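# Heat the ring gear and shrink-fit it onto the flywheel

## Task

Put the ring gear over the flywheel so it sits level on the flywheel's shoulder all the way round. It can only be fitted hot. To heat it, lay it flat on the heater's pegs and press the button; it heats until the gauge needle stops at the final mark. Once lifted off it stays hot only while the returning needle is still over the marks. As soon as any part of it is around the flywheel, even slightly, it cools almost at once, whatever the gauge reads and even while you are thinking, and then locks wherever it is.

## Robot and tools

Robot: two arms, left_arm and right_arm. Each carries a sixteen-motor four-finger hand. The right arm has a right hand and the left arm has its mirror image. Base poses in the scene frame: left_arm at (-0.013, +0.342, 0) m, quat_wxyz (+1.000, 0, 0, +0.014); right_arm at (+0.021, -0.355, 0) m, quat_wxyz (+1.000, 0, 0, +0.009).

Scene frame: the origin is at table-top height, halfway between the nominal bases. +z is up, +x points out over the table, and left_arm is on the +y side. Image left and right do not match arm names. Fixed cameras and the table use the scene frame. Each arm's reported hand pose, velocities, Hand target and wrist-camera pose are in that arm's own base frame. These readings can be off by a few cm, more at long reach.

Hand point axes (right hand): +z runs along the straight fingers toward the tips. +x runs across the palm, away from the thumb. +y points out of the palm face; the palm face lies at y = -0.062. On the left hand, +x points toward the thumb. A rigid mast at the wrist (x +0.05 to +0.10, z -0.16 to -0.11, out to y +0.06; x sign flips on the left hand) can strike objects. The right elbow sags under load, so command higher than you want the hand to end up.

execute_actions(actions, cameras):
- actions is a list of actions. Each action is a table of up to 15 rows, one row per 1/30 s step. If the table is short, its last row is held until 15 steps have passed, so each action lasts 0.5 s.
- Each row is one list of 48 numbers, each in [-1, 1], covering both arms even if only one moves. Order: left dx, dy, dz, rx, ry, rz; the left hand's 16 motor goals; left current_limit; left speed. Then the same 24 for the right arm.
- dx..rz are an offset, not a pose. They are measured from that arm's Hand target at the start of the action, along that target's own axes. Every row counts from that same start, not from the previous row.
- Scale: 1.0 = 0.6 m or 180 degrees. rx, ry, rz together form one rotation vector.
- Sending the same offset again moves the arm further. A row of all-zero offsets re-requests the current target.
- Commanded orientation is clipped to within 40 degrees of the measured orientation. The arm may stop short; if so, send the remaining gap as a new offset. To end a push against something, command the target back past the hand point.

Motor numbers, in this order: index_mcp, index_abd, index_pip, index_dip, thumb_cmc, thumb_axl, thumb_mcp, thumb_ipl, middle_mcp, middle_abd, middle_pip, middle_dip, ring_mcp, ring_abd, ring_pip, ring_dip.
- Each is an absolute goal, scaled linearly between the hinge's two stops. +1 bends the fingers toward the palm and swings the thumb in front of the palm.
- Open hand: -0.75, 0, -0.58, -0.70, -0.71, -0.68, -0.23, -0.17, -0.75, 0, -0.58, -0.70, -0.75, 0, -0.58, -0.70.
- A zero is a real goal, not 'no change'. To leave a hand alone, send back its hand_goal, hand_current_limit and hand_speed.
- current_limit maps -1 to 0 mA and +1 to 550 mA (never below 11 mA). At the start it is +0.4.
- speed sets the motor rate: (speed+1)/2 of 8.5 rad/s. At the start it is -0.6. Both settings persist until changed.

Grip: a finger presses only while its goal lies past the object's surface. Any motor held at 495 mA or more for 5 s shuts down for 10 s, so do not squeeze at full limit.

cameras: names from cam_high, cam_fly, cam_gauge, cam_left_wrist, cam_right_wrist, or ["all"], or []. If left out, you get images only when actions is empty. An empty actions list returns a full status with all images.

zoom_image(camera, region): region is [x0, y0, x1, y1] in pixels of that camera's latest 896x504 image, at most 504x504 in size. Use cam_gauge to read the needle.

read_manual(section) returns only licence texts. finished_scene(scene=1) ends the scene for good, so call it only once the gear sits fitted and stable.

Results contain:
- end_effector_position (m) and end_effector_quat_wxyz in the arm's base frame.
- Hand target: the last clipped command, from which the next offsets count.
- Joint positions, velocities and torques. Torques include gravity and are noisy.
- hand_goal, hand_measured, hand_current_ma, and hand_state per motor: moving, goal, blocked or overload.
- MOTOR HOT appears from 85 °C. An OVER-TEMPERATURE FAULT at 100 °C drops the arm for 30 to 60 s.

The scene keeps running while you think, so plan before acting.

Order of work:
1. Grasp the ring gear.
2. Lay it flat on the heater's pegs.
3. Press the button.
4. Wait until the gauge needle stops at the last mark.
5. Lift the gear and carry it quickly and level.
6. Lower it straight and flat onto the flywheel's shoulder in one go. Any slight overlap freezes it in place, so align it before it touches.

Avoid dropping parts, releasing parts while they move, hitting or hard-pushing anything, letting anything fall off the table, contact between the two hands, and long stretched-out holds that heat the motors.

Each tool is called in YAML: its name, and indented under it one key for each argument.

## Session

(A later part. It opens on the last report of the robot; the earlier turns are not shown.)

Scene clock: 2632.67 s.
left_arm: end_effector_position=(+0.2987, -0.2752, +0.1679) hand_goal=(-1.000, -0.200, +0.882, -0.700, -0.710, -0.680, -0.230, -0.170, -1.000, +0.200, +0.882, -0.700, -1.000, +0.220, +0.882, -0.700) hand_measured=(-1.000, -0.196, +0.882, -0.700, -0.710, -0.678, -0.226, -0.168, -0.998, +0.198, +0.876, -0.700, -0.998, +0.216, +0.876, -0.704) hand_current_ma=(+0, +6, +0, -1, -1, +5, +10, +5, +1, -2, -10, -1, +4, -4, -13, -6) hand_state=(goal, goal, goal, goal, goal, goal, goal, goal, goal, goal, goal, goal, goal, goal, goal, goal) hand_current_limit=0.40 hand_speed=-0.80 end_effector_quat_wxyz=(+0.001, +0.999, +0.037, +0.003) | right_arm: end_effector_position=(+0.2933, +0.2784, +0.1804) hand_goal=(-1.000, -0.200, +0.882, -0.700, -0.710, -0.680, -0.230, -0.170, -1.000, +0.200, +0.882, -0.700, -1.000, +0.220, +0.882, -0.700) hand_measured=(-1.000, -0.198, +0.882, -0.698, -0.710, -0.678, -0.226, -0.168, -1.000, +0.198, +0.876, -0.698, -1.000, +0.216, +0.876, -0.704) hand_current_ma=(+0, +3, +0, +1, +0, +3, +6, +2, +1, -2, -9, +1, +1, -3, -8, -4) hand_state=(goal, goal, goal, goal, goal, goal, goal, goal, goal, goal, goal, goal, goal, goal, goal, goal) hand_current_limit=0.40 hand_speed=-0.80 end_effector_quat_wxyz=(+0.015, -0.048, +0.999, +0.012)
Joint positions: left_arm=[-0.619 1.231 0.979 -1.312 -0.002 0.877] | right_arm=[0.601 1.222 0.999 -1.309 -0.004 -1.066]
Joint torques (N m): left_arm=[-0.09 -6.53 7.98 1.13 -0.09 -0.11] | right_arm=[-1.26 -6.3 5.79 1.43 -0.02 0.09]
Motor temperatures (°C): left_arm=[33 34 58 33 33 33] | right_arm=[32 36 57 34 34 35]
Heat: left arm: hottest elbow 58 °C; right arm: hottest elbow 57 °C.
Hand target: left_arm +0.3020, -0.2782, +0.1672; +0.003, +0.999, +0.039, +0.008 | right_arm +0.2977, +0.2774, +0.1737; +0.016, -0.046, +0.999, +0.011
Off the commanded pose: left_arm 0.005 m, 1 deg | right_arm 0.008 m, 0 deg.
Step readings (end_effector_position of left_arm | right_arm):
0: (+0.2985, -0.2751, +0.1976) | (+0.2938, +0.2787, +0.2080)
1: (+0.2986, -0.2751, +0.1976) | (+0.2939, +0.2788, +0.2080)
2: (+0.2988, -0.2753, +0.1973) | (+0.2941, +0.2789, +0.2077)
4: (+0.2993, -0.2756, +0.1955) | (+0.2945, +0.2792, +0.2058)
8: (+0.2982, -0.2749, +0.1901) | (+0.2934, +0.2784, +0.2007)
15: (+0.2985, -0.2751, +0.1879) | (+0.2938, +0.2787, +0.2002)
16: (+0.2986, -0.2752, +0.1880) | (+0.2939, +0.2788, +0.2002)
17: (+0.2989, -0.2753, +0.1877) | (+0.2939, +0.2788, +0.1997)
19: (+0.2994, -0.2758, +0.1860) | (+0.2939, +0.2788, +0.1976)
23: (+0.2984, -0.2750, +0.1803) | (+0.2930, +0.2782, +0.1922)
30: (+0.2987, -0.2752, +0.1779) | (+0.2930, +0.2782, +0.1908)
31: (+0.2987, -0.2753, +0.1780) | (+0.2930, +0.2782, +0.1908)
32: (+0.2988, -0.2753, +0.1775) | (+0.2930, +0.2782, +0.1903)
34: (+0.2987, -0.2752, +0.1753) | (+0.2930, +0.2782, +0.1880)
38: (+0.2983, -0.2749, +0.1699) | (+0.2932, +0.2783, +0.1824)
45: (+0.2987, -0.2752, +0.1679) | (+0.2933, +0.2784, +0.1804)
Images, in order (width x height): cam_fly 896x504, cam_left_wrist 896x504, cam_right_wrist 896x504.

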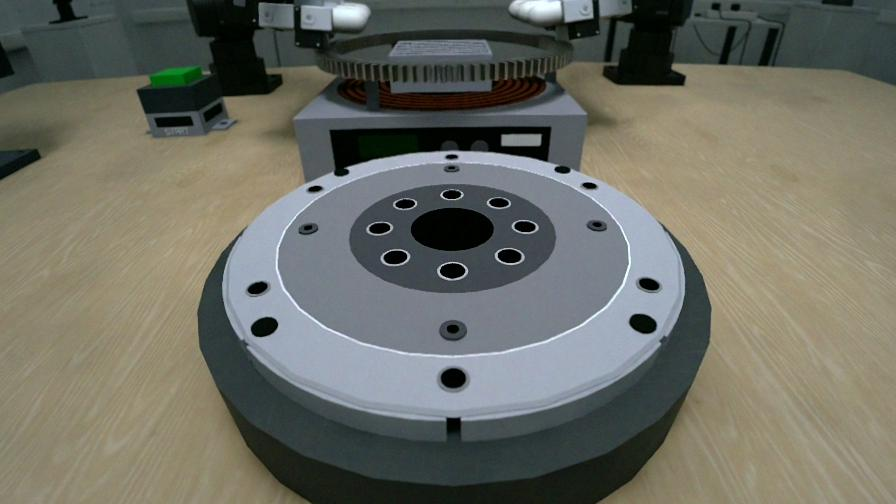

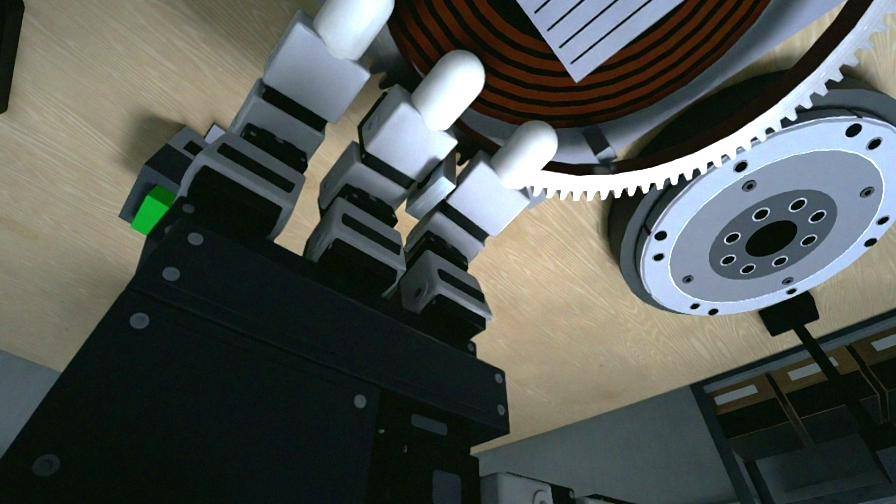

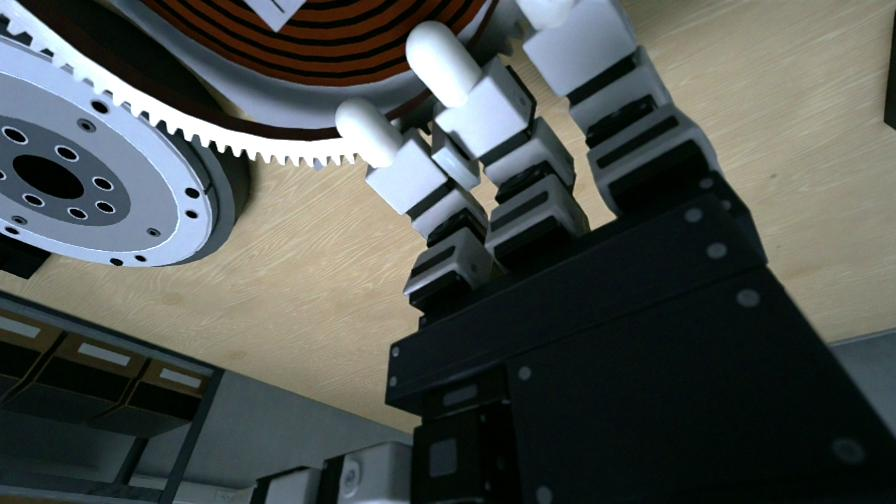

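execute_actions:
  actions:
    - [[0,0,0.003,0,0,0,-1,0.7,0.882,-0.7,-0.71,-0.68,-0.23,-0.17,-1,-0.7,0.882,-0.7,-1,0.22,0.882,-0.7,0.77,-0.85,0,0,0.003,0,0,0,-1,0.7,0.882,-0.7,-0.71,-0.68,-0.23,-0.17,-1,-0.7,0.882,-0.7,-1,0.22,0.882,-0.7,0.77,-0.85]]
    - [[0,0,0,0,0,0,-1,0.7,0.882,-0.7,-0.71,-0.68,-0.23,-0.17,-1,-0.7,0.882,-0.7,-1,0.22,0.882,-0.7,0.77,-0.85,0,0,0,0,0,0,-1,0.7,0.882,-0.7,-0.71,-0.68,-0.23,-0.17,-1,-0.7,0.882,-0.7,-1,0.22,0.882,-0.7,0.77,-0.85]]
    - [[0,0,0,0,0,0,-1,0.7,0.882,-0.7,-0.71,-0.68,-0.23,-0.17,-1,-0.7,0.882,-0.7,-1,0.22,0.882,-0.7,0.77,-0.85,0,0,0,0,0,0,-1,0.7,0.882,-0.7,-0.71,-0.68,-0.23,-0.17,-1,-0.7,0.882,-0.7,-1,0.22,0.882,-0.7,0.77,-0.85]]
  cameras: ["cam_left_wrist","cam_right_wrist"]

Scene clock: 2642.10 s.
left_arm: end_effector_position=(+0.2966, -0.2744, +0.1640) hand_goal=(-1.000, +0.700, +0.882, -0.700, -0.710, -0.680, -0.230, -0.170, -1.000, -0.700, +0.882, -0.700, -1.000, +0.220, +0.882, -0.700) hand_measured=(-1.000, +0.192, +0.892, -0.700, -0.710, -0.678, -0.226, -0.168, -1.000, -0.194, +0.894, -0.700, -0.998, +0.216, +0.876, -0.704) hand_current_ma=(+0, -487, +20, -1, -1, +5, +10, +5, +1, +487, +25, -1, +4, -4, -13, -6) hand_state=(goal, blocked, goal, goal, goal, goal, goal, goal, goal, blocked, goal, goal, goal, goal, goal, goal) hand_current_limit=0.77 hand_speed=-0.85 end_effector_quat_wxyz=(+0.001, +0.999, +0.037, +0.000) | right_arm: end_effector_position=(+0.2911, +0.2779, +0.1776) hand_goal=(-1.000, +0.700, +0.882, -0.700, -0.710, -0.680, -0.230, -0.170, -1.000, -0.700, +0.882, -0.700, -1.000, +0.220, +0.882, -0.700) hand_measured=(-0.988, +0.204, +0.914, -0.698, -0.710, -0.678, -0.226, -0.168, -1.000, -0.158, +0.902, -0.698, -1.000, +0.216, +0.876, -0.704) hand_current_ma=(+23, -487, +77, +1, +0, +3, +6, +2, +0, +487, +39, +1, +1, -3, -8, -4) hand_state=(goal, blocked, blocked, goal, goal, goal, goal, goal, goal, blocked, goal, goal, goal, goal, goal, goal) hand_current_limit=0.77 hand_speed=-0.85 end_effector_quat_wxyz=(+0.011, -0.048, +0.999, +0.012)
Joint positions: left_arm=[-0.619 1.231 0.969 -1.308 0.001 0.877] | right_arm=[0.601 1.223 0.992 -1.308 -0.009 -1.066]
Joint torques (N m): left_arm=[0.97 -5.83 8.87 1.05 -0.29 -0.21] | right_arm=[-1.67 -5.25 6.34 1.63 0.12 0.06]
Motor temperatures (°C): left_arm=[33 34 58 33 33 33] | right_arm=[32 36 56 34 34 35]
Heat: left arm: hottest elbow 58 °C; right arm: hottest elbow 56 °C.
Hand target: left_arm +0.3021, -0.2782, +0.1655; +0.003, +0.999, +0.039, +0.008 | right_arm +0.2977, +0.2774, +0.1718; +0.016, -0.046, +0.999, +0.011
Off the commanded pose: left_arm 0.007 m, 1 deg | right_arm 0.009 m, 1 deg.
Step readings (end_effector_position of left_arm | right_arm):
0: (+0.2987, -0.2752, +0.1679) | (+0.2933, +0.2784, +0.1804)
1: (+0.2987, -0.2752, +0.1679) | (+0.2933, +0.2784, +0.1804)
2: (+0.2987, -0.2752, +0.1679) | (+0.2933, +0.2784, +0.1804)
4: (+0.2988, -0.2753, +0.1678) | (+0.2932, +0.2783, +0.1799)
8: (+0.2987, -0.2752, +0.1668) | (+0.2929, +0.2781, +0.1789)
15: (+0.2980, -0.2749, +0.1658) | (+0.2924, +0.2779, +0.1780)
16: (+0.2977, -0.2749, +0.1655) | (+0.2924, +0.2779, +0.1780)
17: (+0.2974, -0.2748, +0.1651) | (+0.2923, +0.2778, +0.1778)
19: (+0.2970, -0.2747, +0.1647) | (+0.2919, +0.2779, +0.1779)
23: (+0.2966, -0.2746, +0.1642) | (+0.2913, +0.2781, +0.1779)
30: (+0.2966, -0.2744, +0.1640) | (+0.2911, +0.2779, +0.1776)
31: (+0.2966, -0.2744, +0.1640) | (+0.2911, +0.2779, +0.1776)
32: (+0.2966, -0.2744, +0.1640) | (+0.2911, +0.2779, +0.1776)
34: (+0.2966, -0.2744, +0.1640) | (+0.2911, +0.2779, +0.1776)
38: (+0.2966, -0.2744, +0.1640) | (+0.2911, +0.2779, +0.1776)
45: (+0.2966, -0.2744, +0.1640) | (+0.2911, +0.2779, +0.1776)
Images, in order (width x height): cam_left_wrist 896x504, cam_right_wrist 896x504.

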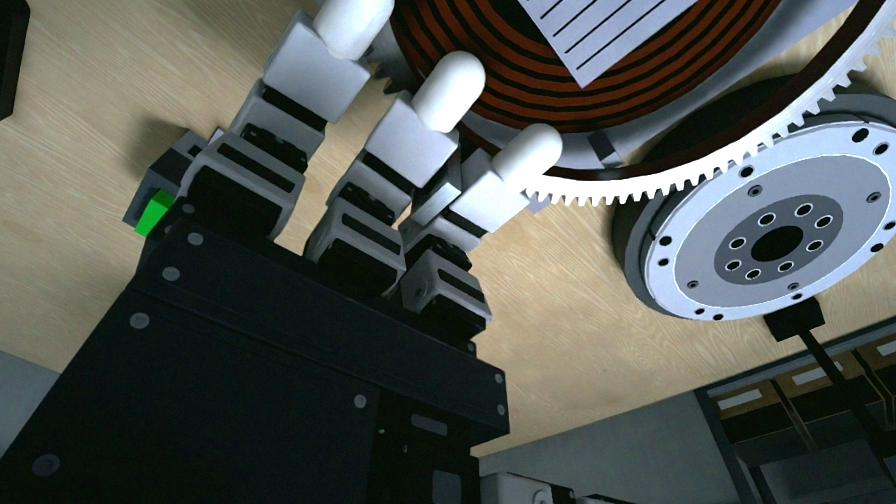

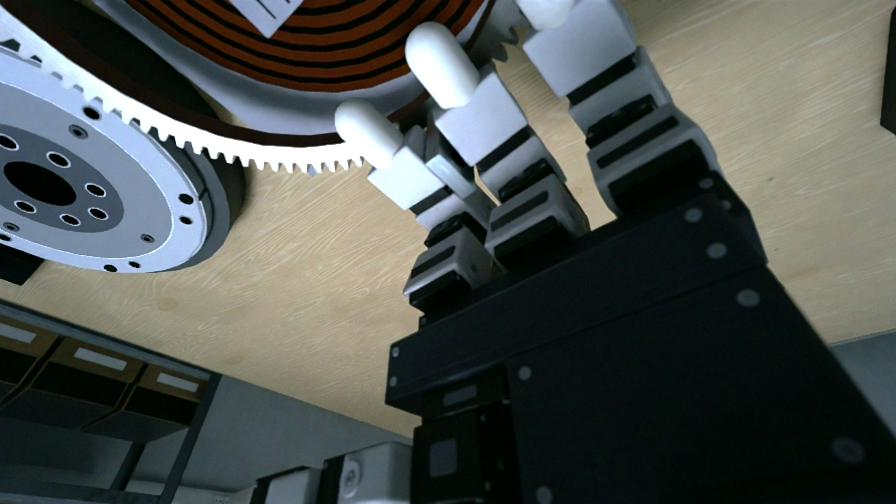

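execute_actions:
  actions:
    - [[0.0149,0.0138,-0.0272,-0.0081,0.0087,0,-1,0.7,0.882,-0.7,-0.71,-0.68,-0.23,-0.17,-1,-0.7,0.882,-0.7,-1,0.22,0.882,-0.7,0.77,-0.85,-0.0153,0.0089,-0.0236,-0.0052,-0.009,0,-1,0.7,0.882,-0.7,-0.71,-0.68,-0.23,-0.17,-1,-0.7,0.882,-0.7,-1,0.22,0.882,-0.7,0.77,-0.85]]
    - [[0.0149,0.0138,-0.0272,-0.0081,0.0087,0,-1,0.7,0.882,-0.7,-0.71,-0.68,-0.23,-0.17,-1,-0.7,0.882,-0.7,-1,0.22,0.882,-0.7,0.77,-0.85,-0.0153,0.0089,-0.0236,-0.0052,-0.009,0,-1,0.7,0.882,-0.7,-0.71,-0.68,-0.23,-0.17,-1,-0.7,0.882,-0.7,-1,0.22,0.882,-0.7,0.77,-0.85]]
    - [[0,0,-0.0133,0,0,0,-1,0.7,0.882,-0.7,-0.71,-0.68,-0.23,-0.17,-1,-0.7,0.882,-0.7,-1,0.22,0.882,-0.7,0.77,-0.85,0,0,-0.0133,0,0,0,-1,0.7,0.882,-0.7,-0.71,-0.68,-0.23,-0.17,-1,-0.7,0.882,-0.7,-1,0.22,0.882,-0.7,0.77,-0.85]]
  cameras: ["cam_fly"]

Scene clock: 2650.73 s.
left_arm: end_effector_position=(+0.2967, -0.2747, +0.1652) hand_goal=(-1.000, +0.700, +0.882, -0.700, -0.710, -0.680, -0.230, -0.170, -1.000, -0.700, +0.882, -0.700, -1.000, +0.220, +0.882, -0.700) hand_measured=(-1.000, +0.192, +0.890, -0.700, -0.710, -0.678, -0.226, -0.168, -1.000, -0.196, +0.892, -0.700, -0.998, +0.216, +0.876, -0.704) hand_current_ma=(+0, -487, +17, -1, -1, +5, +10, +5, +0, +487, +22, -1, +4, -4, -13, -6) hand_state=(goal, blocked, goal, goal, goal, goal, goal, goal, goal, blocked, goal, goal, goal, goal, goal, goal) hand_current_limit=0.77 hand_speed=-0.85 end_effector_quat_wxyz=(+0.001, +0.999, +0.037, +0.000) | right_arm: end_effector_position=(+0.2910, +0.2778, +0.1775) hand_goal=(-1.000, +0.700, +0.882, -0.700, -0.710, -0.680, -0.230, -0.170, -1.000, -0.700, +0.882, -0.700, -1.000, +0.220, +0.882, -0.700) hand_measured=(-0.986, +0.204, +0.914, -0.698, -0.710, -0.678, -0.226, -0.168, -0.998, -0.158, +0.902, -0.698, -1.000, +0.216, +0.876, -0.704) hand_current_ma=(+25, -487, +78, +1, +0, +3, +6, +2, +1, +487, +39, +1, +1, -3, -8, -4) hand_state=(goal, blocked, blocked, goal, goal, goal, goal, goal, goal, blocked, goal, goal, goal, goal, goal, goal) hand_current_limit=0.77 hand_speed=-0.85 end_effector_quat_wxyz=(+0.011, -0.048, +0.999, +0.012)
Joint positions: left_arm=[-0.619 1.231 0.972 -1.311 0.002 0.877] | right_arm=[0.601 1.223 0.992 -1.309 -0.009 -1.066]
Joint torques (N m): left_arm=[-0.44 -8.12 14.75 0.42 -0.13 -0.2] | right_arm=[-1.49 -7.3 11.07 0.65 0.13 0.09]
Motor temperatures (°C): left_arm=[33 34 58 33 33 33] | right_arm=[32 36 55 34 34 35]
Heat: left arm: hottest elbow 58 °C; right arm: hottest elbow 55 °C.
Hand target: left_arm +0.3196, -0.2924, +0.2070; +0.027, +0.998, +0.039, +0.036 | right_arm +0.3131, +0.2883, +0.2092; +0.043, -0.046, +0.998, +0.028
Off the commanded pose: left_arm 0.051 m, 5 deg | right_arm 0.040 m, 4 deg.
Step readings (end_effector_position of left_arm | right_arm):
0: (+0.2966, -0.2744, +0.1640) | (+0.2911, +0.2779, +0.1776)
1: (+0.2966, -0.2744, +0.1640) | (+0.2911, +0.2779, +0.1776)
2: (+0.2966, -0.2744, +0.1640) | (+0.2911, +0.2779, +0.1776)
4: (+0.2966, -0.2744, +0.1640) | (+0.2911, +0.2779, +0.1776)
8: (+0.2966, -0.2744, +0.1640) | (+0.2911, +0.2779, +0.1776)
15: (+0.2966, -0.2744, +0.1640) | (+0.2911, +0.2779, +0.1776)
16: (+0.2966, -0.2744, +0.1640) | (+0.2911, +0.2779, +0.1776)
17: (+0.2966, -0.2744, +0.1640) | (+0.2911, +0.2779, +0.1776)
19: (+0.2966, -0.2744, +0.1640) | (+0.2911, +0.2779, +0.1776)
23: (+0.2967, -0.2745, +0.1642) | (+0.2911, +0.2779, +0.1776)
30: (+0.2967, -0.2745, +0.1642) | (+0.2911, +0.2779, +0.1776)
31: (+0.2967, -0.2745, +0.1642) | (+0.2911, +0.2779, +0.1776)
32: (+0.2967, -0.2746, +0.1644) | (+0.2911, +0.2779, +0.1776)
34: (+0.2967, -0.2746, +0.1646) | (+0.2910, +0.2779, +0.1776)
38: (+0.2967, -0.2746, +0.1649) | (+0.2910, +0.2778, +0.1775)
45: (+0.2967, -0.2747, +0.1652) | (+0.2910, +0.2778, +0.1775)
Images, in order (width x height): cam_fly 896x504.

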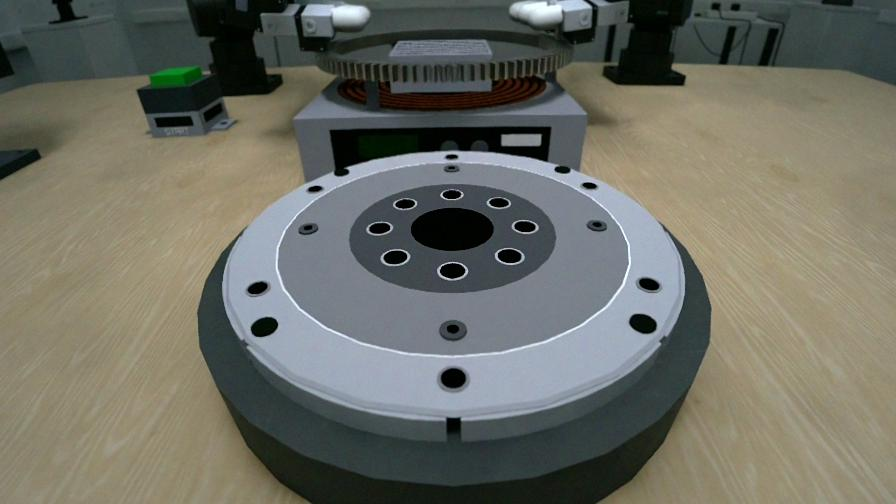

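execute_actions:
  actions:
    - [[0,0,0,0,0,0,-1,0.7,0.882,-0.7,-0.71,-0.68,-0.23,-0.17,-1,-0.7,0.882,-0.7,-1,0.22,0.882,-0.7,0.77,-0.85,-0.0094,0.0054,-0.0145,-0.0032,-0.0055,0,-1,0.7,0.882,-0.7,-0.71,-0.68,-0.23,-0.17,-1,-0.7,0.882,-0.7,-1,0.22,0.882,-0.7,0.77,-0.85]]
    - [[0,0,-0.0133,0,0,0,-1,0.7,0.882,-0.7,-0.71,-0.68,-0.23,-0.17,-1,-0.7,0.882,-0.7,-1,0.22,0.882,-0.7,0.77,-0.85,0,0,-0.0133,0,0,0,-1,0.7,0.882,-0.7,-0.71,-0.68,-0.23,-0.17,-1,-0.7,0.882,-0.7,-1,0.22,0.882,-0.7,0.77,-0.85]]
    - [[0,0,-0.0133,0,0,0,-1,0.7,0.882,-0.7,-0.71,-0.68,-0.23,-0.17,-1,-0.7,0.882,-0.7,-1,0.22,0.882,-0.7,0.77,-0.85,0,0,-0.0133,0,0,0,-1,0.7,0.882,-0.7,-0.71,-0.68,-0.23,-0.17,-1,-0.7,0.882,-0.7,-1,0.22,0.882,-0.7,0.77,-0.85]]
  cameras: ["cam_fly"]

Scene clock: 2661.20 s.
left_arm: end_effector_position=(+0.2960, -0.2746, +0.1738) hand_goal=(-1.000, +0.700, +0.882, -0.700, -0.710, -0.680, -0.230, -0.170, -1.000, -0.700, +0.882, -0.700, -1.000, +0.220, +0.882, -0.700) hand_measured=(-1.000, +0.192, +0.886, -0.700, -0.710, -0.678, -0.226, -0.168, -1.000, -0.198, +0.886, -0.700, -0.998, +0.216, +0.876, -0.704) hand_current_ma=(+0, -487, +7, -1, -1, +5, +10, +5, +1, +487, +8, -1, +4, -4, -13, -6) hand_state=(goal, blocked, goal, goal, goal, goal, goal, goal, goal, blocked, goal, goal, goal, goal, goal, goal) hand_current_limit=0.77 hand_speed=-0.85 end_effector_quat_wxyz=(-0.002, +0.999, +0.038, -0.006) | right_arm: end_effector_position=(+0.2928, +0.2787, +0.1876) hand_goal=(-1.000, +0.700, +0.882, -0.700, -0.710, -0.680, -0.230, -0.170, -1.000, -0.700, +0.882, -0.700, -1.000, +0.220, +0.882, -0.700) hand_measured=(-0.986, +0.204, +0.904, -0.698, -0.710, -0.678, -0.226, -0.168, -1.000, -0.168, +0.894, -0.698, -1.000, +0.216, +0.876, -0.704) hand_current_ma=(+28, -487, +47, +1, +0, +3, +6, +2, +0, +487, +20, +1, +1, -3, -8, -4) hand_state=(goal, blocked, blocked, goal, goal, goal, goal, goal, goal, blocked, goal, goal, goal, goal, goal, goal) hand_current_limit=0.77 hand_speed=-0.85 end_effector_quat_wxyz=(+0.011, -0.048, +0.999, +0.011)
Joint positions: left_arm=[-0.619 1.232 0.999 -1.351 0.004 0.877] | right_arm=[0.601 1.223 1.02 -1.338 -0.007 -1.066]
Joint torques (N m): left_arm=[-0.44 -8.35 15.16 0.16 -0.23 -0.21] | right_arm=[-3.02 -8.06 12.72 0.01 -0.04 0.11]
Motor temperatures (°C): left_arm=[33 34 58 33 33 33] | right_arm=[32 36 57 34 34 35]
Heat: left arm: hottest elbow 58 °C; right arm: hottest elbow 57 °C.
Hand target: left_arm +0.3185, -0.2915, +0.2229; +0.027, +0.998, +0.039, +0.036 | right_arm +0.3161, +0.2904, +0.2344; +0.052, -0.045, +0.997, +0.034
Off the commanded pose: left_arm 0.056 m, 6 deg | right_arm 0.054 m, 5 deg.
Step readings (end_effector_position of left_arm | right_arm):
0: (+0.2967, -0.2747, +0.1652) | (+0.2910, +0.2778, +0.1775)
1: (+0.2967, -0.2747, +0.1652) | (+0.2910, +0.2778, +0.1775)
2: (+0.2967, -0.2747, +0.1652) | (+0.2911, +0.2778, +0.1777)
4: (+0.2967, -0.2747, +0.1650) | (+0.2912, +0.2779, +0.1780)
8: (+0.2968, -0.2747, +0.1648) | (+0.2913, +0.2780, +0.1783)
15: (+0.2968, -0.2747, +0.1648) | (+0.2913, +0.2780, +0.1783)
16: (+0.2967, -0.2747, +0.1647) | (+0.2913, +0.2780, +0.1783)
17: (+0.2967, -0.2747, +0.1650) | (+0.2913, +0.2780, +0.1786)
19: (+0.2965, -0.2746, +0.1657) | (+0.2919, +0.2782, +0.1793)
23: (+0.2961, -0.2743, +0.1671) | (+0.2928, +0.2787, +0.1812)
30: (+0.2960, -0.2743, +0.1680) | (+0.2928, +0.2787, +0.1820)
31: (+0.2961, -0.2744, +0.1682) | (+0.2927, +0.2787, +0.1820)
32: (+0.2960, -0.2744, +0.1685) | (+0.2926, +0.2786, +0.1822)
34: (+0.2957, -0.2744, +0.1698) | (+0.2925, +0.2785, +0.1835)
38: (+0.2962, -0.2747, +0.1729) | (+0.2928, +0.2787, +0.1867)
45: (+0.2960, -0.2746, +0.1738) | (+0.2928, +0.2787, +0.1876)
Images, in order (width x height): cam_fly 896x504.

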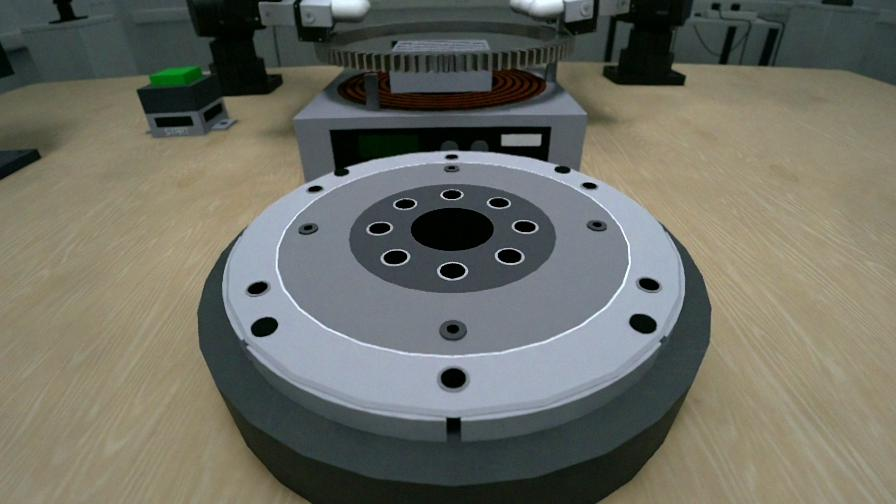

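execute_actions:
  actions:
    - [[-0.0238,-0.0221,0.0435,0.013,-0.0139,0,-1,0.7,0.882,-0.7,-0.71,-0.68,-0.23,-0.17,-1,-0.7,0.882,-0.7,-1,0.22,0.882,-0.7,0.77,-0.85,0.0267,-0.0155,0.0413,0.0091,0.0156,0,-1,0.7,0.882,-0.7,-0.71,-0.68,-0.23,-0.17,-1,-0.7,0.882,-0.7,-1,0.22,0.882,-0.7,0.77,-0.85]]
    - [[-0.0069,0.0019,0,0,0,0,-1,0.7,0.882,-0.7,-0.71,-0.68,-0.23,-0.17,-1,-0.7,0.882,-0.7,-1,0.22,0.882,-0.7,0.77,-0.85,0.0069,-0.0019,0,0,0,0,-1,0.7,0.882,-0.7,-0.71,-0.68,-0.23,-0.17,-1,-0.7,0.882,-0.7,-1,0.22,0.882,-0.7,0.77,-0.85]]
  cameras: ["cam_fly"]

Scene clock: 2671.47 s.
left_arm: end_effector_position=(+0.2956, -0.2756, +0.1723) hand_goal=(-1.000, +0.700, +0.882, -0.700, -0.710, -0.680, -0.230, -0.170, -1.000, -0.700, +0.882, -0.700, -1.000, +0.220, +0.882, -0.700) hand_measured=(-1.000, +0.192, +0.886, -0.700, -0.710, -0.678, -0.226, -0.168, -1.000, -0.198, +0.886, -0.700, -0.998, +0.216, +0.876, -0.704) hand_current_ma=(+0, -487, +7, -1, -1, +5, +10, +5, +1, +487, +8, -1, +4, -4, -13, -6) hand_state=(goal, blocked, goal, goal, goal, goal, goal, goal, goal, blocked, goal, goal, goal, goal, goal, goal) hand_current_limit=0.77 hand_speed=-0.85 end_effector_quat_wxyz=(-0.005, +0.999, +0.039, -0.006) | right_arm: end_effector_position=(+0.2930, +0.2784, +0.1872) hand_goal=(-1.000, +0.700, +0.882, -0.700, -0.710, -0.680, -0.230, -0.170, -1.000, -0.700, +0.882, -0.700, -1.000, +0.220, +0.882, -0.700) hand_measured=(-0.986, +0.204, +0.904, -0.698, -0.710, -0.678, -0.226, -0.168, -1.000, -0.168, +0.894, -0.698, -1.000, +0.216, +0.876, -0.704) hand_current_ma=(+28, -487, +45, +1, +0, +3, +6, +2, +0, +487, +20, +1, +1, -3, -8, -4) hand_state=(goal, blocked, blocked, goal, goal, goal, goal, goal, goal, blocked, goal, goal, goal, goal, goal, goal) hand_current_limit=0.77 hand_speed=-0.85 end_effector_quat_wxyz=(+0.011, -0.048, +0.999, +0.010)
Joint positions: left_arm=[-0.625 1.236 0.999 -1.351 0 0.868] | right_arm=[0.601 1.223 1.02 -1.338 -0.005 -1.066]
Joint torques (N m): left_arm=[-0.44 -8.18 10.82 0.35 -0.17 -0.22] | right_arm=[-1.14 -8.82 8.66 0.27 -0.03 0.03]
Motor temperatures (°C): left_arm=[33 34 59 33 33 33] | right_arm=[32 36 57 34 34 35]
Heat: left arm: hottest elbow 59 °C; right arm: hottest elbow 57 °C.
Hand target: left_arm +0.3012, -0.2823, +0.1950; +0.008, +0.999, +0.040, +0.013 | right_arm +0.2996, +0.2800, +0.2073; +0.028, -0.046, +0.998, +0.018
Off the commanded pose: left_arm 0.024 m, 3 deg | right_arm 0.021 m, 2 deg.
Step readings (end_effector_position of left_arm | right_arm):
0: (+0.2960, -0.2746, +0.1738) | (+0.2928, +0.2787, +0.1876)
1: (+0.2960, -0.2746, +0.1738) | (+0.2928, +0.2787, +0.1876)
2: (+0.2960, -0.2746, +0.1738) | (+0.2928, +0.2787, +0.1876)
4: (+0.2960, -0.2746, +0.1738) | (+0.2928, +0.2787, +0.1876)
8: (+0.2961, -0.2746, +0.1734) | (+0.2928, +0.2787, +0.1876)
15: (+0.2962, -0.2746, +0.1725) | (+0.2928, +0.2787, +0.1873)
16: (+0.2962, -0.2746, +0.1725) | (+0.2928, +0.2787, +0.1873)
17: (+0.2962, -0.2746, +0.1725) | (+0.2928, +0.2787, +0.1873)
19: (+0.2961, -0.2749, +0.1725) | (+0.2928, +0.2787, +0.1873)
23: (+0.2957, -0.2754, +0.1724) | (+0.2930, +0.2785, +0.1872)
30: (+0.2956, -0.2757, +0.1723) | (+0.2930, +0.2784, +0.1872)
Images, in order (width x height): cam_fly 896x504.

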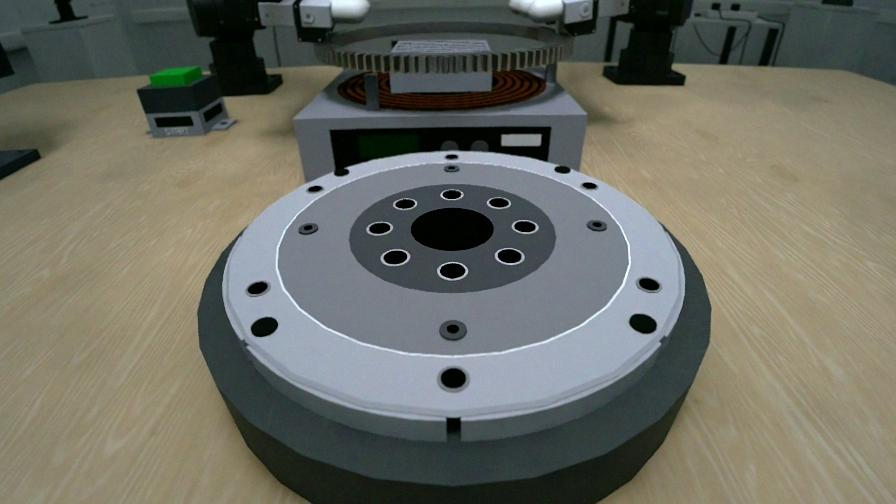

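execute_actions:
  actions:
    - [[-0.0085,0.0012,0,0,0,0,-1,0.7,0.882,-0.7,-0.71,-0.68,-0.23,-0.17,-1,-0.7,0.882,-0.7,-1,0.22,0.882,-0.7,0.77,-0.85,0.0085,-0.0012,0,0,0,0,-1,0.7,0.882,-0.7,-0.71,-0.68,-0.23,-0.17,-1,-0.7,0.882,-0.7,-1,0.22,0.882,-0.7,0.77,-0.85]]
    - [[-0.0085,0.0012,0,0,0,0,-1,0.7,0.882,-0.7,-0.71,-0.68,-0.23,-0.17,-1,-0.7,0.882,-0.7,-1,0.22,0.882,-0.7,0.77,-0.85,0.0085,-0.0012,0,0,0,0,-1,0.7,0.882,-0.7,-0.71,-0.68,-0.23,-0.17,-1,-0.7,0.882,-0.7,-1,0.22,0.882,-0.7,0.77,-0.85]]

Scene clock: 2681.13 s.
left_arm: end_effector_position=(+0.2897, -0.2795, +0.1693) hand_goal=(-1.000, +0.700, +0.882, -0.700, -0.710, -0.680, -0.230, -0.170, -1.000, -0.700, +0.882, -0.700, -1.000, +0.220, +0.882, -0.700) hand_measured=(-1.000, +0.192, +0.886, -0.700, -0.710, -0.678, -0.226, -0.168, -1.000, -0.198, +0.886, -0.700, -0.998, +0.216, +0.876, -0.704) hand_current_ma=(+0, -487, +7, -1, -1, +5, +10, +5, +1, +487, +7, -1, +4, -4, -13, -6) hand_state=(goal, blocked, goal, goal, goal, goal, goal, goal, goal, blocked, goal, goal, goal, goal, goal, goal) hand_current_limit=0.77 hand_speed=-0.85 end_effector_quat_wxyz=(-0.009, +0.999, +0.041, -0.009) | right_arm: end_effector_position=(+0.2917, +0.2771, +0.1881) hand_goal=(-1.000, +0.700, +0.882, -0.700, -0.710, -0.680, -0.230, -0.170, -1.000, -0.700, +0.882, -0.700, -1.000, +0.220, +0.882, -0.700) hand_measured=(-0.986, +0.204, +0.898, -0.698, -0.710, -0.678, -0.226, -0.168, -1.000, -0.168, +0.888, -0.698, -1.000, +0.216, +0.876, -0.704) hand_current_ma=(+29, -487, +29, +1, +0, +3, +6, +2, +0, +487, +9, +1, +1, -3, -8, -4) hand_state=(goal, blocked, goal, goal, goal, goal, goal, goal, goal, blocked, goal, goal, goal, goal, goal, goal) hand_current_limit=0.77 hand_speed=-0.85 end_effector_quat_wxyz=(+0.010, -0.047, +0.999, +0.009)
Joint positions: left_arm=[-0.647 1.236 0.993 -1.353 -0.003 0.842] | right_arm=[0.601 1.22 1.02 -1.345 -0.004 -1.064]
Joint torques (N m): left_arm=[0.26 -9.7 9.87 0.1 -0.16 -0.19] | right_arm=[-0.73 -9.88 7.35 0.17 -0.01 0.24]
Motor temperatures (°C): left_arm=[33 34 58 33 33 33] | right_arm=[32 36 57 34 34 35]
Heat: left arm: hottest elbow 58 °C; right arm: hottest elbow 57 °C.
Hand target: left_arm +0.2910, -0.2845, +0.1946; +0.008, +0.999, +0.039, +0.013 | right_arm +0.2896, +0.2777, +0.2066; +0.028, -0.046, +0.998, +0.019
Off the commanded pose: left_arm 0.026 m, 3 deg | right_arm 0.019 m, 2 deg.
Step readings (end_effector_position of left_arm | right_arm):
0: (+0.2956, -0.2756, +0.1723) | (+0.2930, +0.2784, +0.1872)
1: (+0.2956, -0.2757, +0.1723) | (+0.2930, +0.2784, +0.1872)
2: (+0.2954, -0.2759, +0.1723) | (+0.2930, +0.2784, +0.1872)
4: (+0.2950, -0.2765, +0.1723) | (+0.2929, +0.2784, +0.1872)
8: (+0.2936, -0.2776, +0.1721) | (+0.2925, +0.2780, +0.1870)
15: (+0.2933, -0.2780, +0.1721) | (+0.2923, +0.2778, +0.1869)
16: (+0.2933, -0.2780, +0.1721) | (+0.2923, +0.2778, +0.1869)
17: (+0.2933, -0.2780, +0.1721) | (+0.2923, +0.2778, +0.1869)
19: (+0.2928, -0.2784, +0.1717) | (+0.2923, +0.2778, +0.1869)
23: (+0.2904, -0.2793, +0.1700) | (+0.2921, +0.2775, +0.1873)
30: (+0.2897, -0.2795, +0.1693) | (+0.2917, +0.2771, +0.1881)

execute_actions:
  actions:
    - [[0,0,0,0,0,0,-1,0.7,0.882,-0.7,-0.71,-0.68,-0.23,-0.17,-1,-0.7,0.882,-0.7,-1,0.22,0.882,-0.7,0.77,-0.85,0.0117,0,0.005,0,0,0,-1,0.7,0.882,-0.7,-0.71,-0.68,-0.23,-0.17,-1,-0.7,0.882,-0.7,-1,0.22,0.882,-0.7,0.77,-0.85]]
    - [[0,0,0,0,0,0,-1,0.7,0.882,-0.7,-0.71,-0.68,-0.23,-0.17,-1,-0.7,0.882,-0.7,-1,0.22,0.882,-0.7,0.77,-0.85,0.0083,0,0.005,0,0,0,-1,0.7,0.882,-0.7,-0.71,-0.68,-0.23,-0.17,-1,-0.7,0.882,-0.7,-1,0.22,0.882,-0.7,0.77,-0.85]]
  cameras: ["cam_fly"]

Scene clock: 2689.40 s.
left_arm: end_effector_position=(+0.2879, -0.2805, +0.1692) hand_goal=(-1.000, +0.700, +0.882, -0.700, -0.710, -0.680, -0.230, -0.170, -1.000, -0.700, +0.882, -0.700, -1.000, +0.220, +0.882, -0.700) hand_measured=(-1.000, +0.192, +0.884, -0.700, -0.710, -0.678, -0.226, -0.168, -1.000, -0.198, +0.882, -0.700, -0.998, +0.216, +0.876, -0.704) hand_current_ma=(+0, -487, +2, -1, -1, +5, +10, +5, +0, +487, -1, -1, +4, -4, -13, -6) hand_state=(goal, blocked, goal, goal, goal, goal, goal, goal, goal, blocked, goal, goal, goal, goal, goal, goal) hand_current_limit=0.77 hand_speed=-0.85 end_effector_quat_wxyz=(-0.010, +0.999, +0.038, -0.010) | right_arm: end_effector_position=(+0.2790, +0.2747, +0.1833) hand_goal=(-1.000, +0.700, +0.882, -0.700, -0.710, -0.680, -0.230, -0.170, -1.000, -0.700, +0.882, -0.700, -1.000, +0.220, +0.882, -0.700) hand_measured=(-0.986, +0.204, +0.898, -0.698, -0.710, -0.678, -0.226, -0.168, -0.998, -0.168, +0.890, -0.698, -1.000, +0.216, +0.876, -0.704) hand_current_ma=(+30, -487, +29, +1, +0, +3, +6, +2, +2, +487, +13, +1, +1, -3, -8, -4) hand_state=(goal, blocked, goal, goal, goal, goal, goal, goal, goal, blocked, goal, goal, goal, goal, goal, goal) hand_current_limit=0.77 hand_speed=-0.85 end_effector_quat_wxyz=(+0.007, -0.042, +0.999, +0.007)
Joint positions: left_arm=[-0.652 1.236 0.993 -1.355 -0.002 0.842] | right_arm=[0.619 1.192 0.986 -1.345 -0.004 -1.036]
Joint torques (N m): left_arm=[0.56 -8.35 9.89 0.53 -0.14 -0.21] | right_arm=[-0.79 -9.47 7.16 0.81 0.06 0.12]
Motor temperatures (°C): left_arm=[33 35 58 33 33 33] | right_arm=[32 36 56 34 34 35]
Heat: left arm: hottest elbow 58 °C; right arm: hottest elbow 56 °C.
Hand target: left_arm +0.2911, -0.2845, +0.1946; +0.008, +0.999, +0.039, +0.013 | right_arm +0.2780, +0.2768, +0.1999; +0.028, -0.046, +0.998, +0.019
Off the commanded pose: left_arm 0.026 m, 3 deg | right_arm 0.017 m, 3 deg.
Step readings (end_effector_position of left_arm | right_arm):
0: (+0.2897, -0.2795, +0.1693) | (+0.2917, +0.2771, +0.1881)
1: (+0.2897, -0.2795, +0.1693) | (+0.2916, +0.2771, +0.1879)
2: (+0.2897, -0.2795, +0.1693) | (+0.2912, +0.2769, +0.1877)
4: (+0.2896, -0.2796, +0.1694) | (+0.2889, +0.2766, +0.1867)
8: (+0.2890, -0.2797, +0.1693) | (+0.2846, +0.2755, +0.1852)
15: (+0.2885, -0.2800, +0.1692) | (+0.2841, +0.2754, +0.1857)
16: (+0.2885, -0.2800, +0.1692) | (+0.2840, +0.2755, +0.1857)
17: (+0.2885, -0.2800, +0.1692) | (+0.2837, +0.2755, +0.1855)
19: (+0.2884, -0.2801, +0.1692) | (+0.2823, +0.2754, +0.1848)
23: (+0.2881, -0.2804, +0.1692) | (+0.2793, +0.2747, +0.1834)
30: (+0.2879, -0.2805, +0.1692) | (+0.2789, +0.2747, +0.1833)
Images, in order (width x height): cam_fly 896x504.

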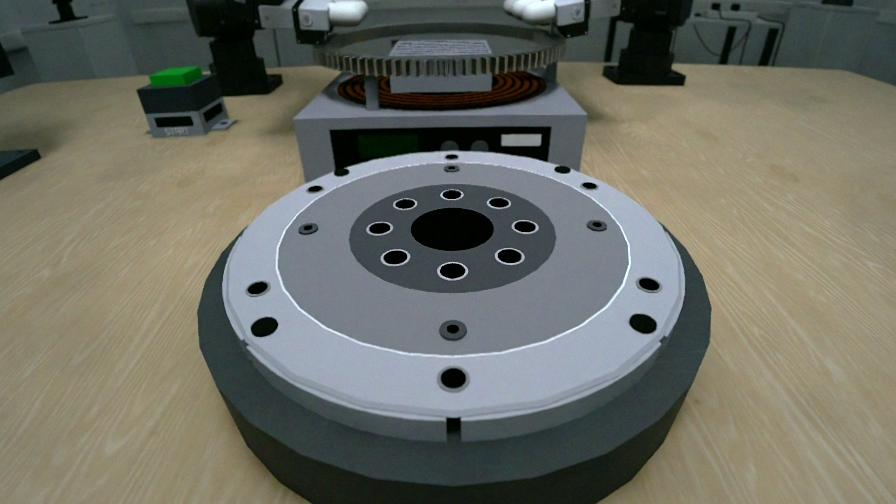

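execute_actions:
  actions:
    - [[-0.011,0.001,0.003,0,0,0,-1,0.7,0.882,-0.7,-0.71,-0.68,-0.23,-0.17,-1,-0.7,0.882,-0.7,-1,0.22,0.882,-0.7,0.77,-0.85,0.003,-0.001,0.003,0,0,0,-1,0.7,0.882,-0.7,-0.71,-0.68,-0.23,-0.17,-1,-0.7,0.882,-0.7,-1,0.22,0.882,-0.7,0.77,-0.85]]
  cameras: ["cam_high","cam_left_wrist"]

zoom_image:
  camera: "cam_high"
  region: [360, 140, 500, 270]

zoom_image:
  camera: "cam_left_wrist"
  region: [460, 60, 720, 220]

Scene clock: 2696.37 s.
left_arm: end_effector_position=(+0.2809, -0.2812, +0.1665) hand_goal=(-1.000, +0.700, +0.882, -0.700, -0.710, -0.680, -0.230, -0.170, -1.000, -0.700, +0.882, -0.700, -1.000, +0.220, +0.882, -0.700) hand_measured=(-1.000, +0.192, +0.884, -0.700, -0.710, -0.678, -0.226, -0.168, -1.000, -0.198, +0.882, -0.700, -0.998, +0.216, +0.876, -0.704) hand_current_ma=(+0, -487, +2, -1, -1, +5, +10, +5, +1, +487, -1, -1, +4, -4, -13, -6) hand_state=(goal, blocked, goal, goal, goal, goal, goal, goal, goal, blocked, goal, goal, goal, goal, goal, goal) hand_current_limit=0.77 hand_speed=-0.85 end_effector_quat_wxyz=(-0.011, +0.999, +0.037, -0.012) | right_arm: end_effector_position=(+0.2758, +0.2735, +0.1809) hand_goal=(-1.000, +0.700, +0.882, -0.700, -0.710, -0.680, -0.230, -0.170, -1.000, -0.700, +0.882, -0.700, -1.000, +0.220, +0.882, -0.700) hand_measured=(-0.986, +0.204, +0.898, -0.698, -0.710, -0.678, -0.226, -0.168, -0.998, -0.168, +0.890, -0.698, -1.000, +0.216, +0.876, -0.704) hand_current_ma=(+30, -487, +29, +1, +0, +3, +6, +2, +1, +487, +12, +1, +1, -3, -8, -4) hand_state=(goal, blocked, goal, goal, goal, goal, goal, goal, goal, blocked, goal, goal, goal, goal, goal, goal) hand_current_limit=0.77 hand_speed=-0.85 end_effector_quat_wxyz=(+0.006, -0.043, +0.999, +0.006)
Joint positions: left_arm=[-0.666 1.227 0.98 -1.355 -0.002 0.831] | right_arm=[0.621 1.188 0.977 -1.344 -0.004 -1.036]
Joint torques (N m): left_arm=[0.26 -9.35 9.87 0.35 -0.15 -0.27] | right_arm=[-0.5 -9.23 7.08 0.95 0.02 0.1]
Motor temperatures (°C): left_arm=[33 35 58 33 33 33] | right_arm=[32 36 55 34 34 35]
Heat: left arm: hottest elbow 58 °C; right arm: hottest elbow 55 °C.
Hand target: left_arm +0.2846, -0.2857, +0.1928; +0.008, +0.999, +0.039, +0.013 | right_arm +0.2763, +0.2761, +0.1980; +0.028, -0.046, +0.998, +0.019
Off the commanded pose: left_arm 0.027 m, 4 deg | right_arm 0.017 m, 3 deg.
Step readings (end_effector_position of left_arm | right_arm):
0: (+0.2879, -0.2805, +0.1692) | (+0.2790, +0.2747, +0.1833)
1: (+0.2878, -0.2806, +0.1692) | (+0.2790, +0.2747, +0.1833)
2: (+0.2876, -0.2806, +0.1692) | (+0.2790, +0.2747, +0.1833)
4: (+0.2859, -0.2807, +0.1683) | (+0.2784, +0.2745, +0.1830)
8: (+0.2815, -0.2811, +0.1664) | (+0.2764, +0.2734, +0.1807)
15: (+0.2808, -0.2812, +0.1665) | (+0.2758, +0.2735, +0.1809)
Images, in order (width x height): cam_high 896x504, cam_left_wrist 896x504.

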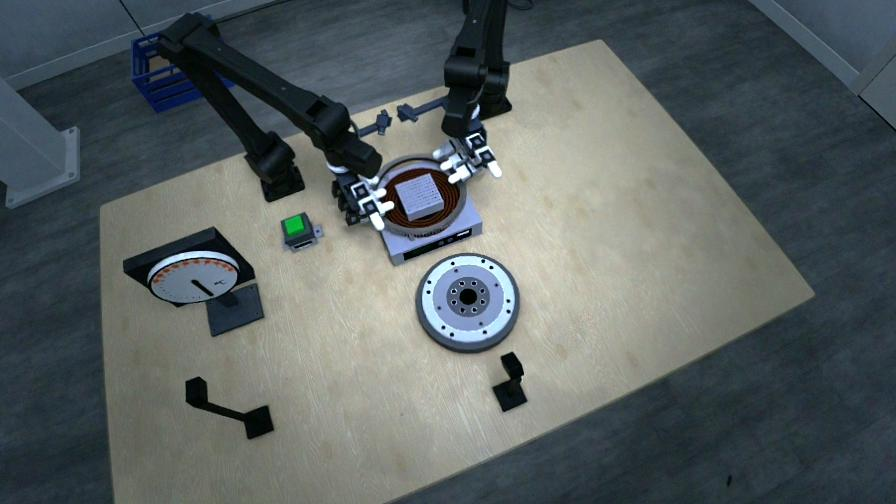

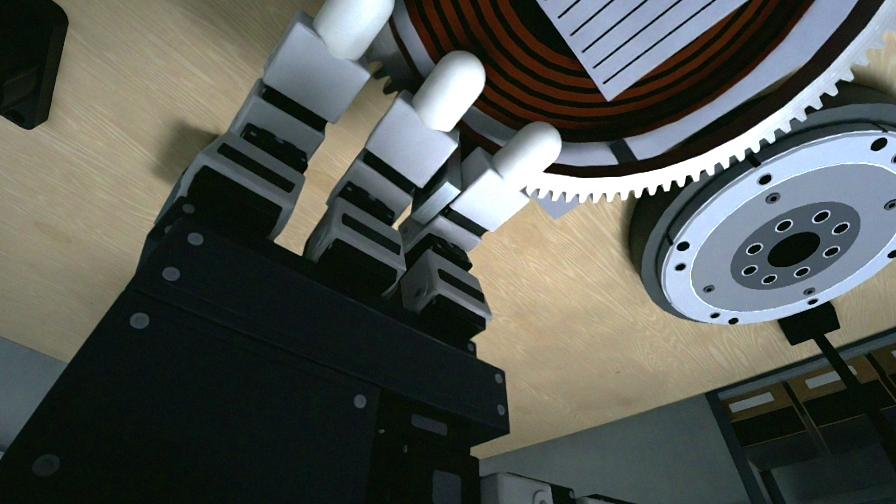

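Scaled by 3.600 from the camera's 896x504 image, which has a finer 1280x720 frame.

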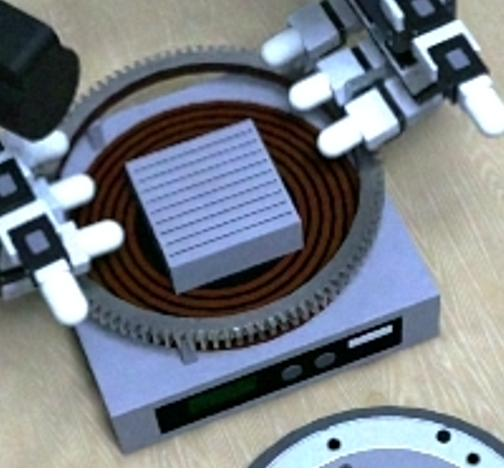

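Scaled by 1.938 from the camera's 896x504 image, which has a finer 1280x720 frame.

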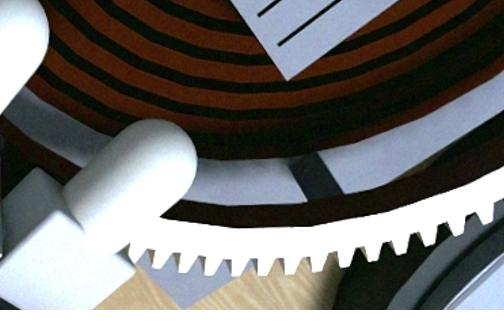

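zoom_image:
  camera: "cam_high"
  region: [375, 145, 475, 195]

zoom_image:
  camera: "cam_high"
  region: [375, 195, 475, 245]

Scaled by 5.040 from the camera's 896x504 image, which has a finer 1280x720 frame.

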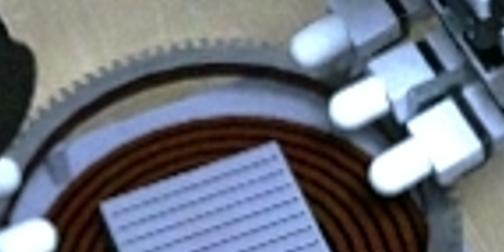

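Scaled by 5.040 from the camera's 896x504 image, which has a finer 1280x720 frame.

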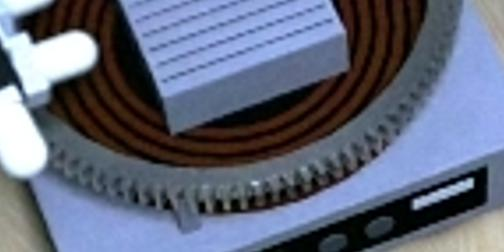

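execute_actions:
  actions:
    - [[0,0.0033,0.003,0,0,0,-1,0.7,0.882,-0.7,-0.71,-0.68,-0.23,-0.17,-1,-0.7,0.882,-0.7,-1,0.22,0.882,-0.7,0.77,-0.85,-0.003,-0.0033,0.004,0,0,0,-1,0.7,0.882,-0.7,-0.71,-0.68,-0.23,-0.17,-1,-0.7,0.882,-0.7,-1,0.22,0.882,-0.7,0.77,-0.85]]
    - [[0.003,0,0.005,0,0,0,-1,0.7,0.882,-0.7,-0.71,-0.68,-0.23,-0.17,-1,-0.7,0.882,-0.7,-1,0.22,0.882,-0.7,0.77,-0.85,-0.003,0,0.007,0,0,0,-1,0.7,0.882,-0.7,-0.71,-0.68,-0.23,-0.17,-1,-0.7,0.882,-0.7,-1,0.22,0.882,-0.7,0.77,-0.85]]
    - [[0.003,0,0.006,0,0,0,-1,0.7,0.882,-0.7,-0.71,-0.68,-0.23,-0.17,-1,-0.7,0.882,-0.7,-1,0.22,0.882,-0.7,0.77,-0.85,-0.003,0,0.006,0,0,0,-1,0.7,0.882,-0.7,-0.71,-0.68,-0.23,-0.17,-1,-0.7,0.882,-0.7,-1,0.22,0.882,-0.7,0.77,-0.85]]
  cameras: ["cam_high","cam_fly"]

zoom_image:
  camera: "cam_fly"
  region: [280, 20, 620, 190]

zoom_image:
  camera: "cam_high"
  region: [360, 140, 500, 270]

Scene clock: 2743.13 s.
left_arm: end_effector_position=(+0.2802, -0.2812, +0.1645) hand_goal=(-1.000, +0.700, +0.882, -0.700, -0.710, -0.680, -0.230, -0.170, -1.000, -0.700, +0.882, -0.700, -1.000, +0.220, +0.882, -0.700) hand_measured=(-1.000, +0.192, +0.886, -0.700, -0.710, -0.678, -0.226, -0.168, -1.000, -0.200, +0.882, -0.700, -0.998, +0.216, +0.876, -0.704) hand_current_ma=(+0, -487, +5, -1, -1, +5, +10, +5, +0, +487, -1, -1, +4, -4, -13, -6) hand_state=(goal, blocked, goal, goal, goal, goal, goal, goal, goal, blocked, goal, goal, goal, goal, goal, goal) hand_current_limit=0.77 hand_speed=-0.85 end_effector_quat_wxyz=(-0.011, +0.999, +0.038, -0.012) | right_arm: end_effector_position=(+0.2761, +0.2736, +0.1783) hand_goal=(-1.000, +0.700, +0.882, -0.700, -0.710, -0.680, -0.230, -0.170, -1.000, -0.700, +0.882, -0.700, -1.000, +0.220, +0.882, -0.700) hand_measured=(-0.986, +0.204, +0.904, -0.698, -0.710, -0.678, -0.226, -0.168, -1.000, -0.170, +0.890, -0.698, -1.000, +0.216, +0.876, -0.704) hand_current_ma=(+27, -487, +44, +1, +0, +3, +6, +2, +0, +487, +12, +1, +1, -3, -8, -4) hand_state=(goal, blocked, blocked, goal, goal, goal, goal, goal, goal, blocked, goal, goal, goal, goal, goal, goal) hand_current_limit=0.77 hand_speed=-0.85 end_effector_quat_wxyz=(+0.007, -0.043, +0.999, +0.007)
Joint positions: left_arm=[-0.668 1.227 0.974 -1.35 -0.002 0.826] | right_arm=[0.621 1.188 0.969 -1.333 -0.003 -1.036]
Joint torques (N m): left_arm=[0.79 -8.7 9.68 1.11 -0.18 -0.19] | right_arm=[-1.32 -7.36 6.75 2.03 0.02 -0.06]
Motor temperatures (°C): left_arm=[33 35 58 33 33 33] | right_arm=[32 36 55 34 34 35]
Heat: left arm: hottest elbow 58 °C; right arm: hottest elbow 55 °C.
Hand target: left_arm +0.2886, -0.2874, +0.1844; +0.008, +0.999, +0.040, +0.013 | right_arm +0.2824, +0.2750, +0.1881; +0.028, -0.046, +0.998, +0.018
Off the commanded pose: left_arm 0.023 m, 4 deg | right_arm 0.012 m, 3 deg.
Step readings (end_effector_position of left_arm | right_arm):
0: (+0.2809, -0.2812, +0.1665) | (+0.2758, +0.2735, +0.1809)
1: (+0.2809, -0.2812, +0.1665) | (+0.2758, +0.2735, +0.1809)
2: (+0.2809, -0.2812, +0.1665) | (+0.2758, +0.2735, +0.1809)
4: (+0.2808, -0.2813, +0.1665) | (+0.2758, +0.2735, +0.1809)
8: (+0.2807, -0.2816, +0.1665) | (+0.2758, +0.2735, +0.1809)
15: (+0.2806, -0.2817, +0.1665) | (+0.2758, +0.2735, +0.1809)
16: (+0.2806, -0.2817, +0.1665) | (+0.2757, +0.2734, +0.1807)
17: (+0.2806, -0.2817, +0.1665) | (+0.2758, +0.2733, +0.1803)
19: (+0.2805, -0.2816, +0.1663) | (+0.2757, +0.2733, +0.1793)
23: (+0.2804, -0.2815, +0.1662) | (+0.2757, +0.2733, +0.1791)
30: (+0.2804, -0.2815, +0.1662) | (+0.2758, +0.2733, +0.1791)
31: (+0.2804, -0.2815, +0.1662) | (+0.2758, +0.2734, +0.1791)
32: (+0.2804, -0.2815, +0.1662) | (+0.2759, +0.2734, +0.1792)
34: (+0.2804, -0.2814, +0.1656) | (+0.2761, +0.2736, +0.1788)
38: (+0.2802, -0.2812, +0.1645) | (+0.2761, +0.2736, +0.1783)
45: (+0.2802, -0.2812, +0.1645) | (+0.2761, +0.2736, +0.1783)
Images, in order (width x height): cam_high 896x504, cam_fly 896x504.

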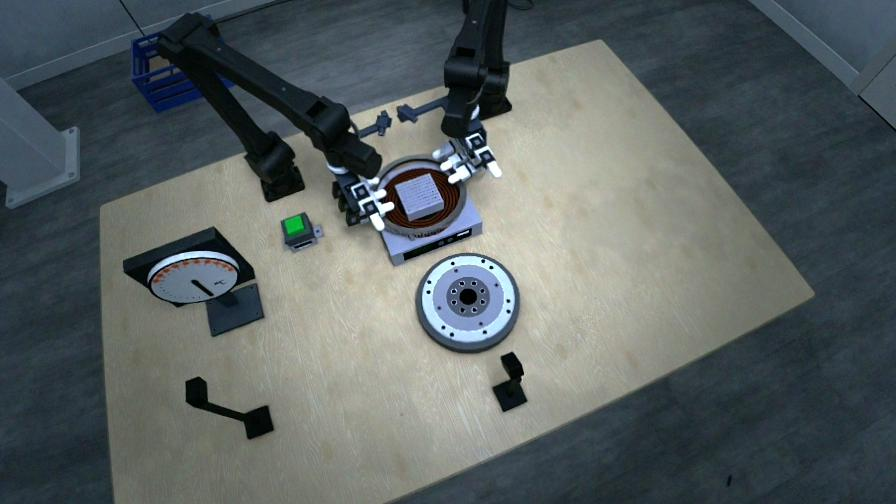

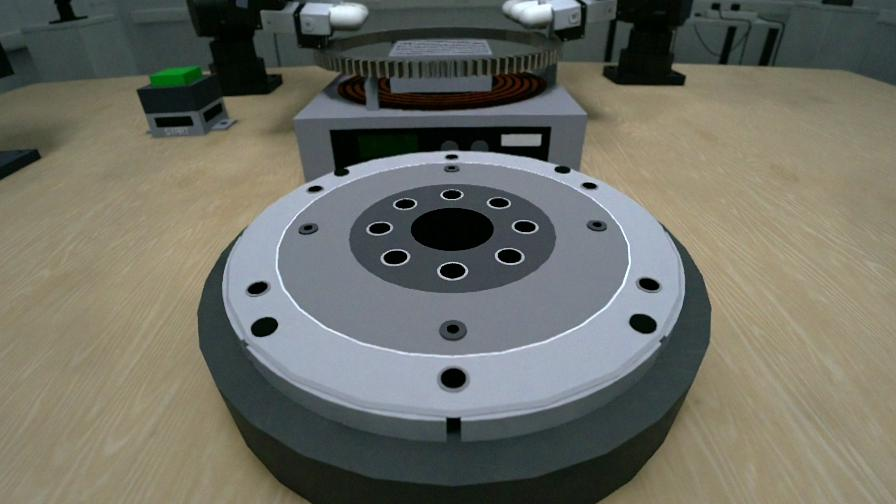

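Scaled by 1.482 from the camera's 896x504 image, which has a finer 1280x720 frame.

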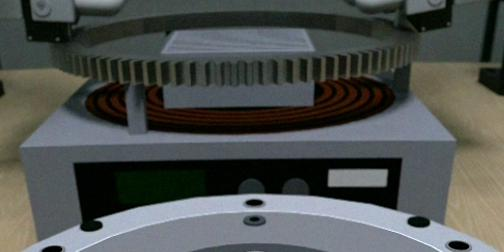

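Scaled by 3.600 from the camera's 896x504 image, which has a finer 1280x720 frame.

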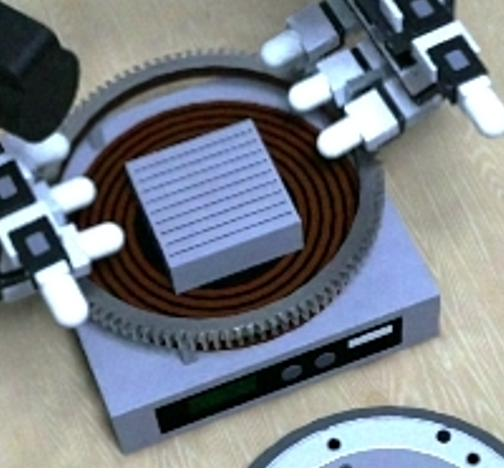

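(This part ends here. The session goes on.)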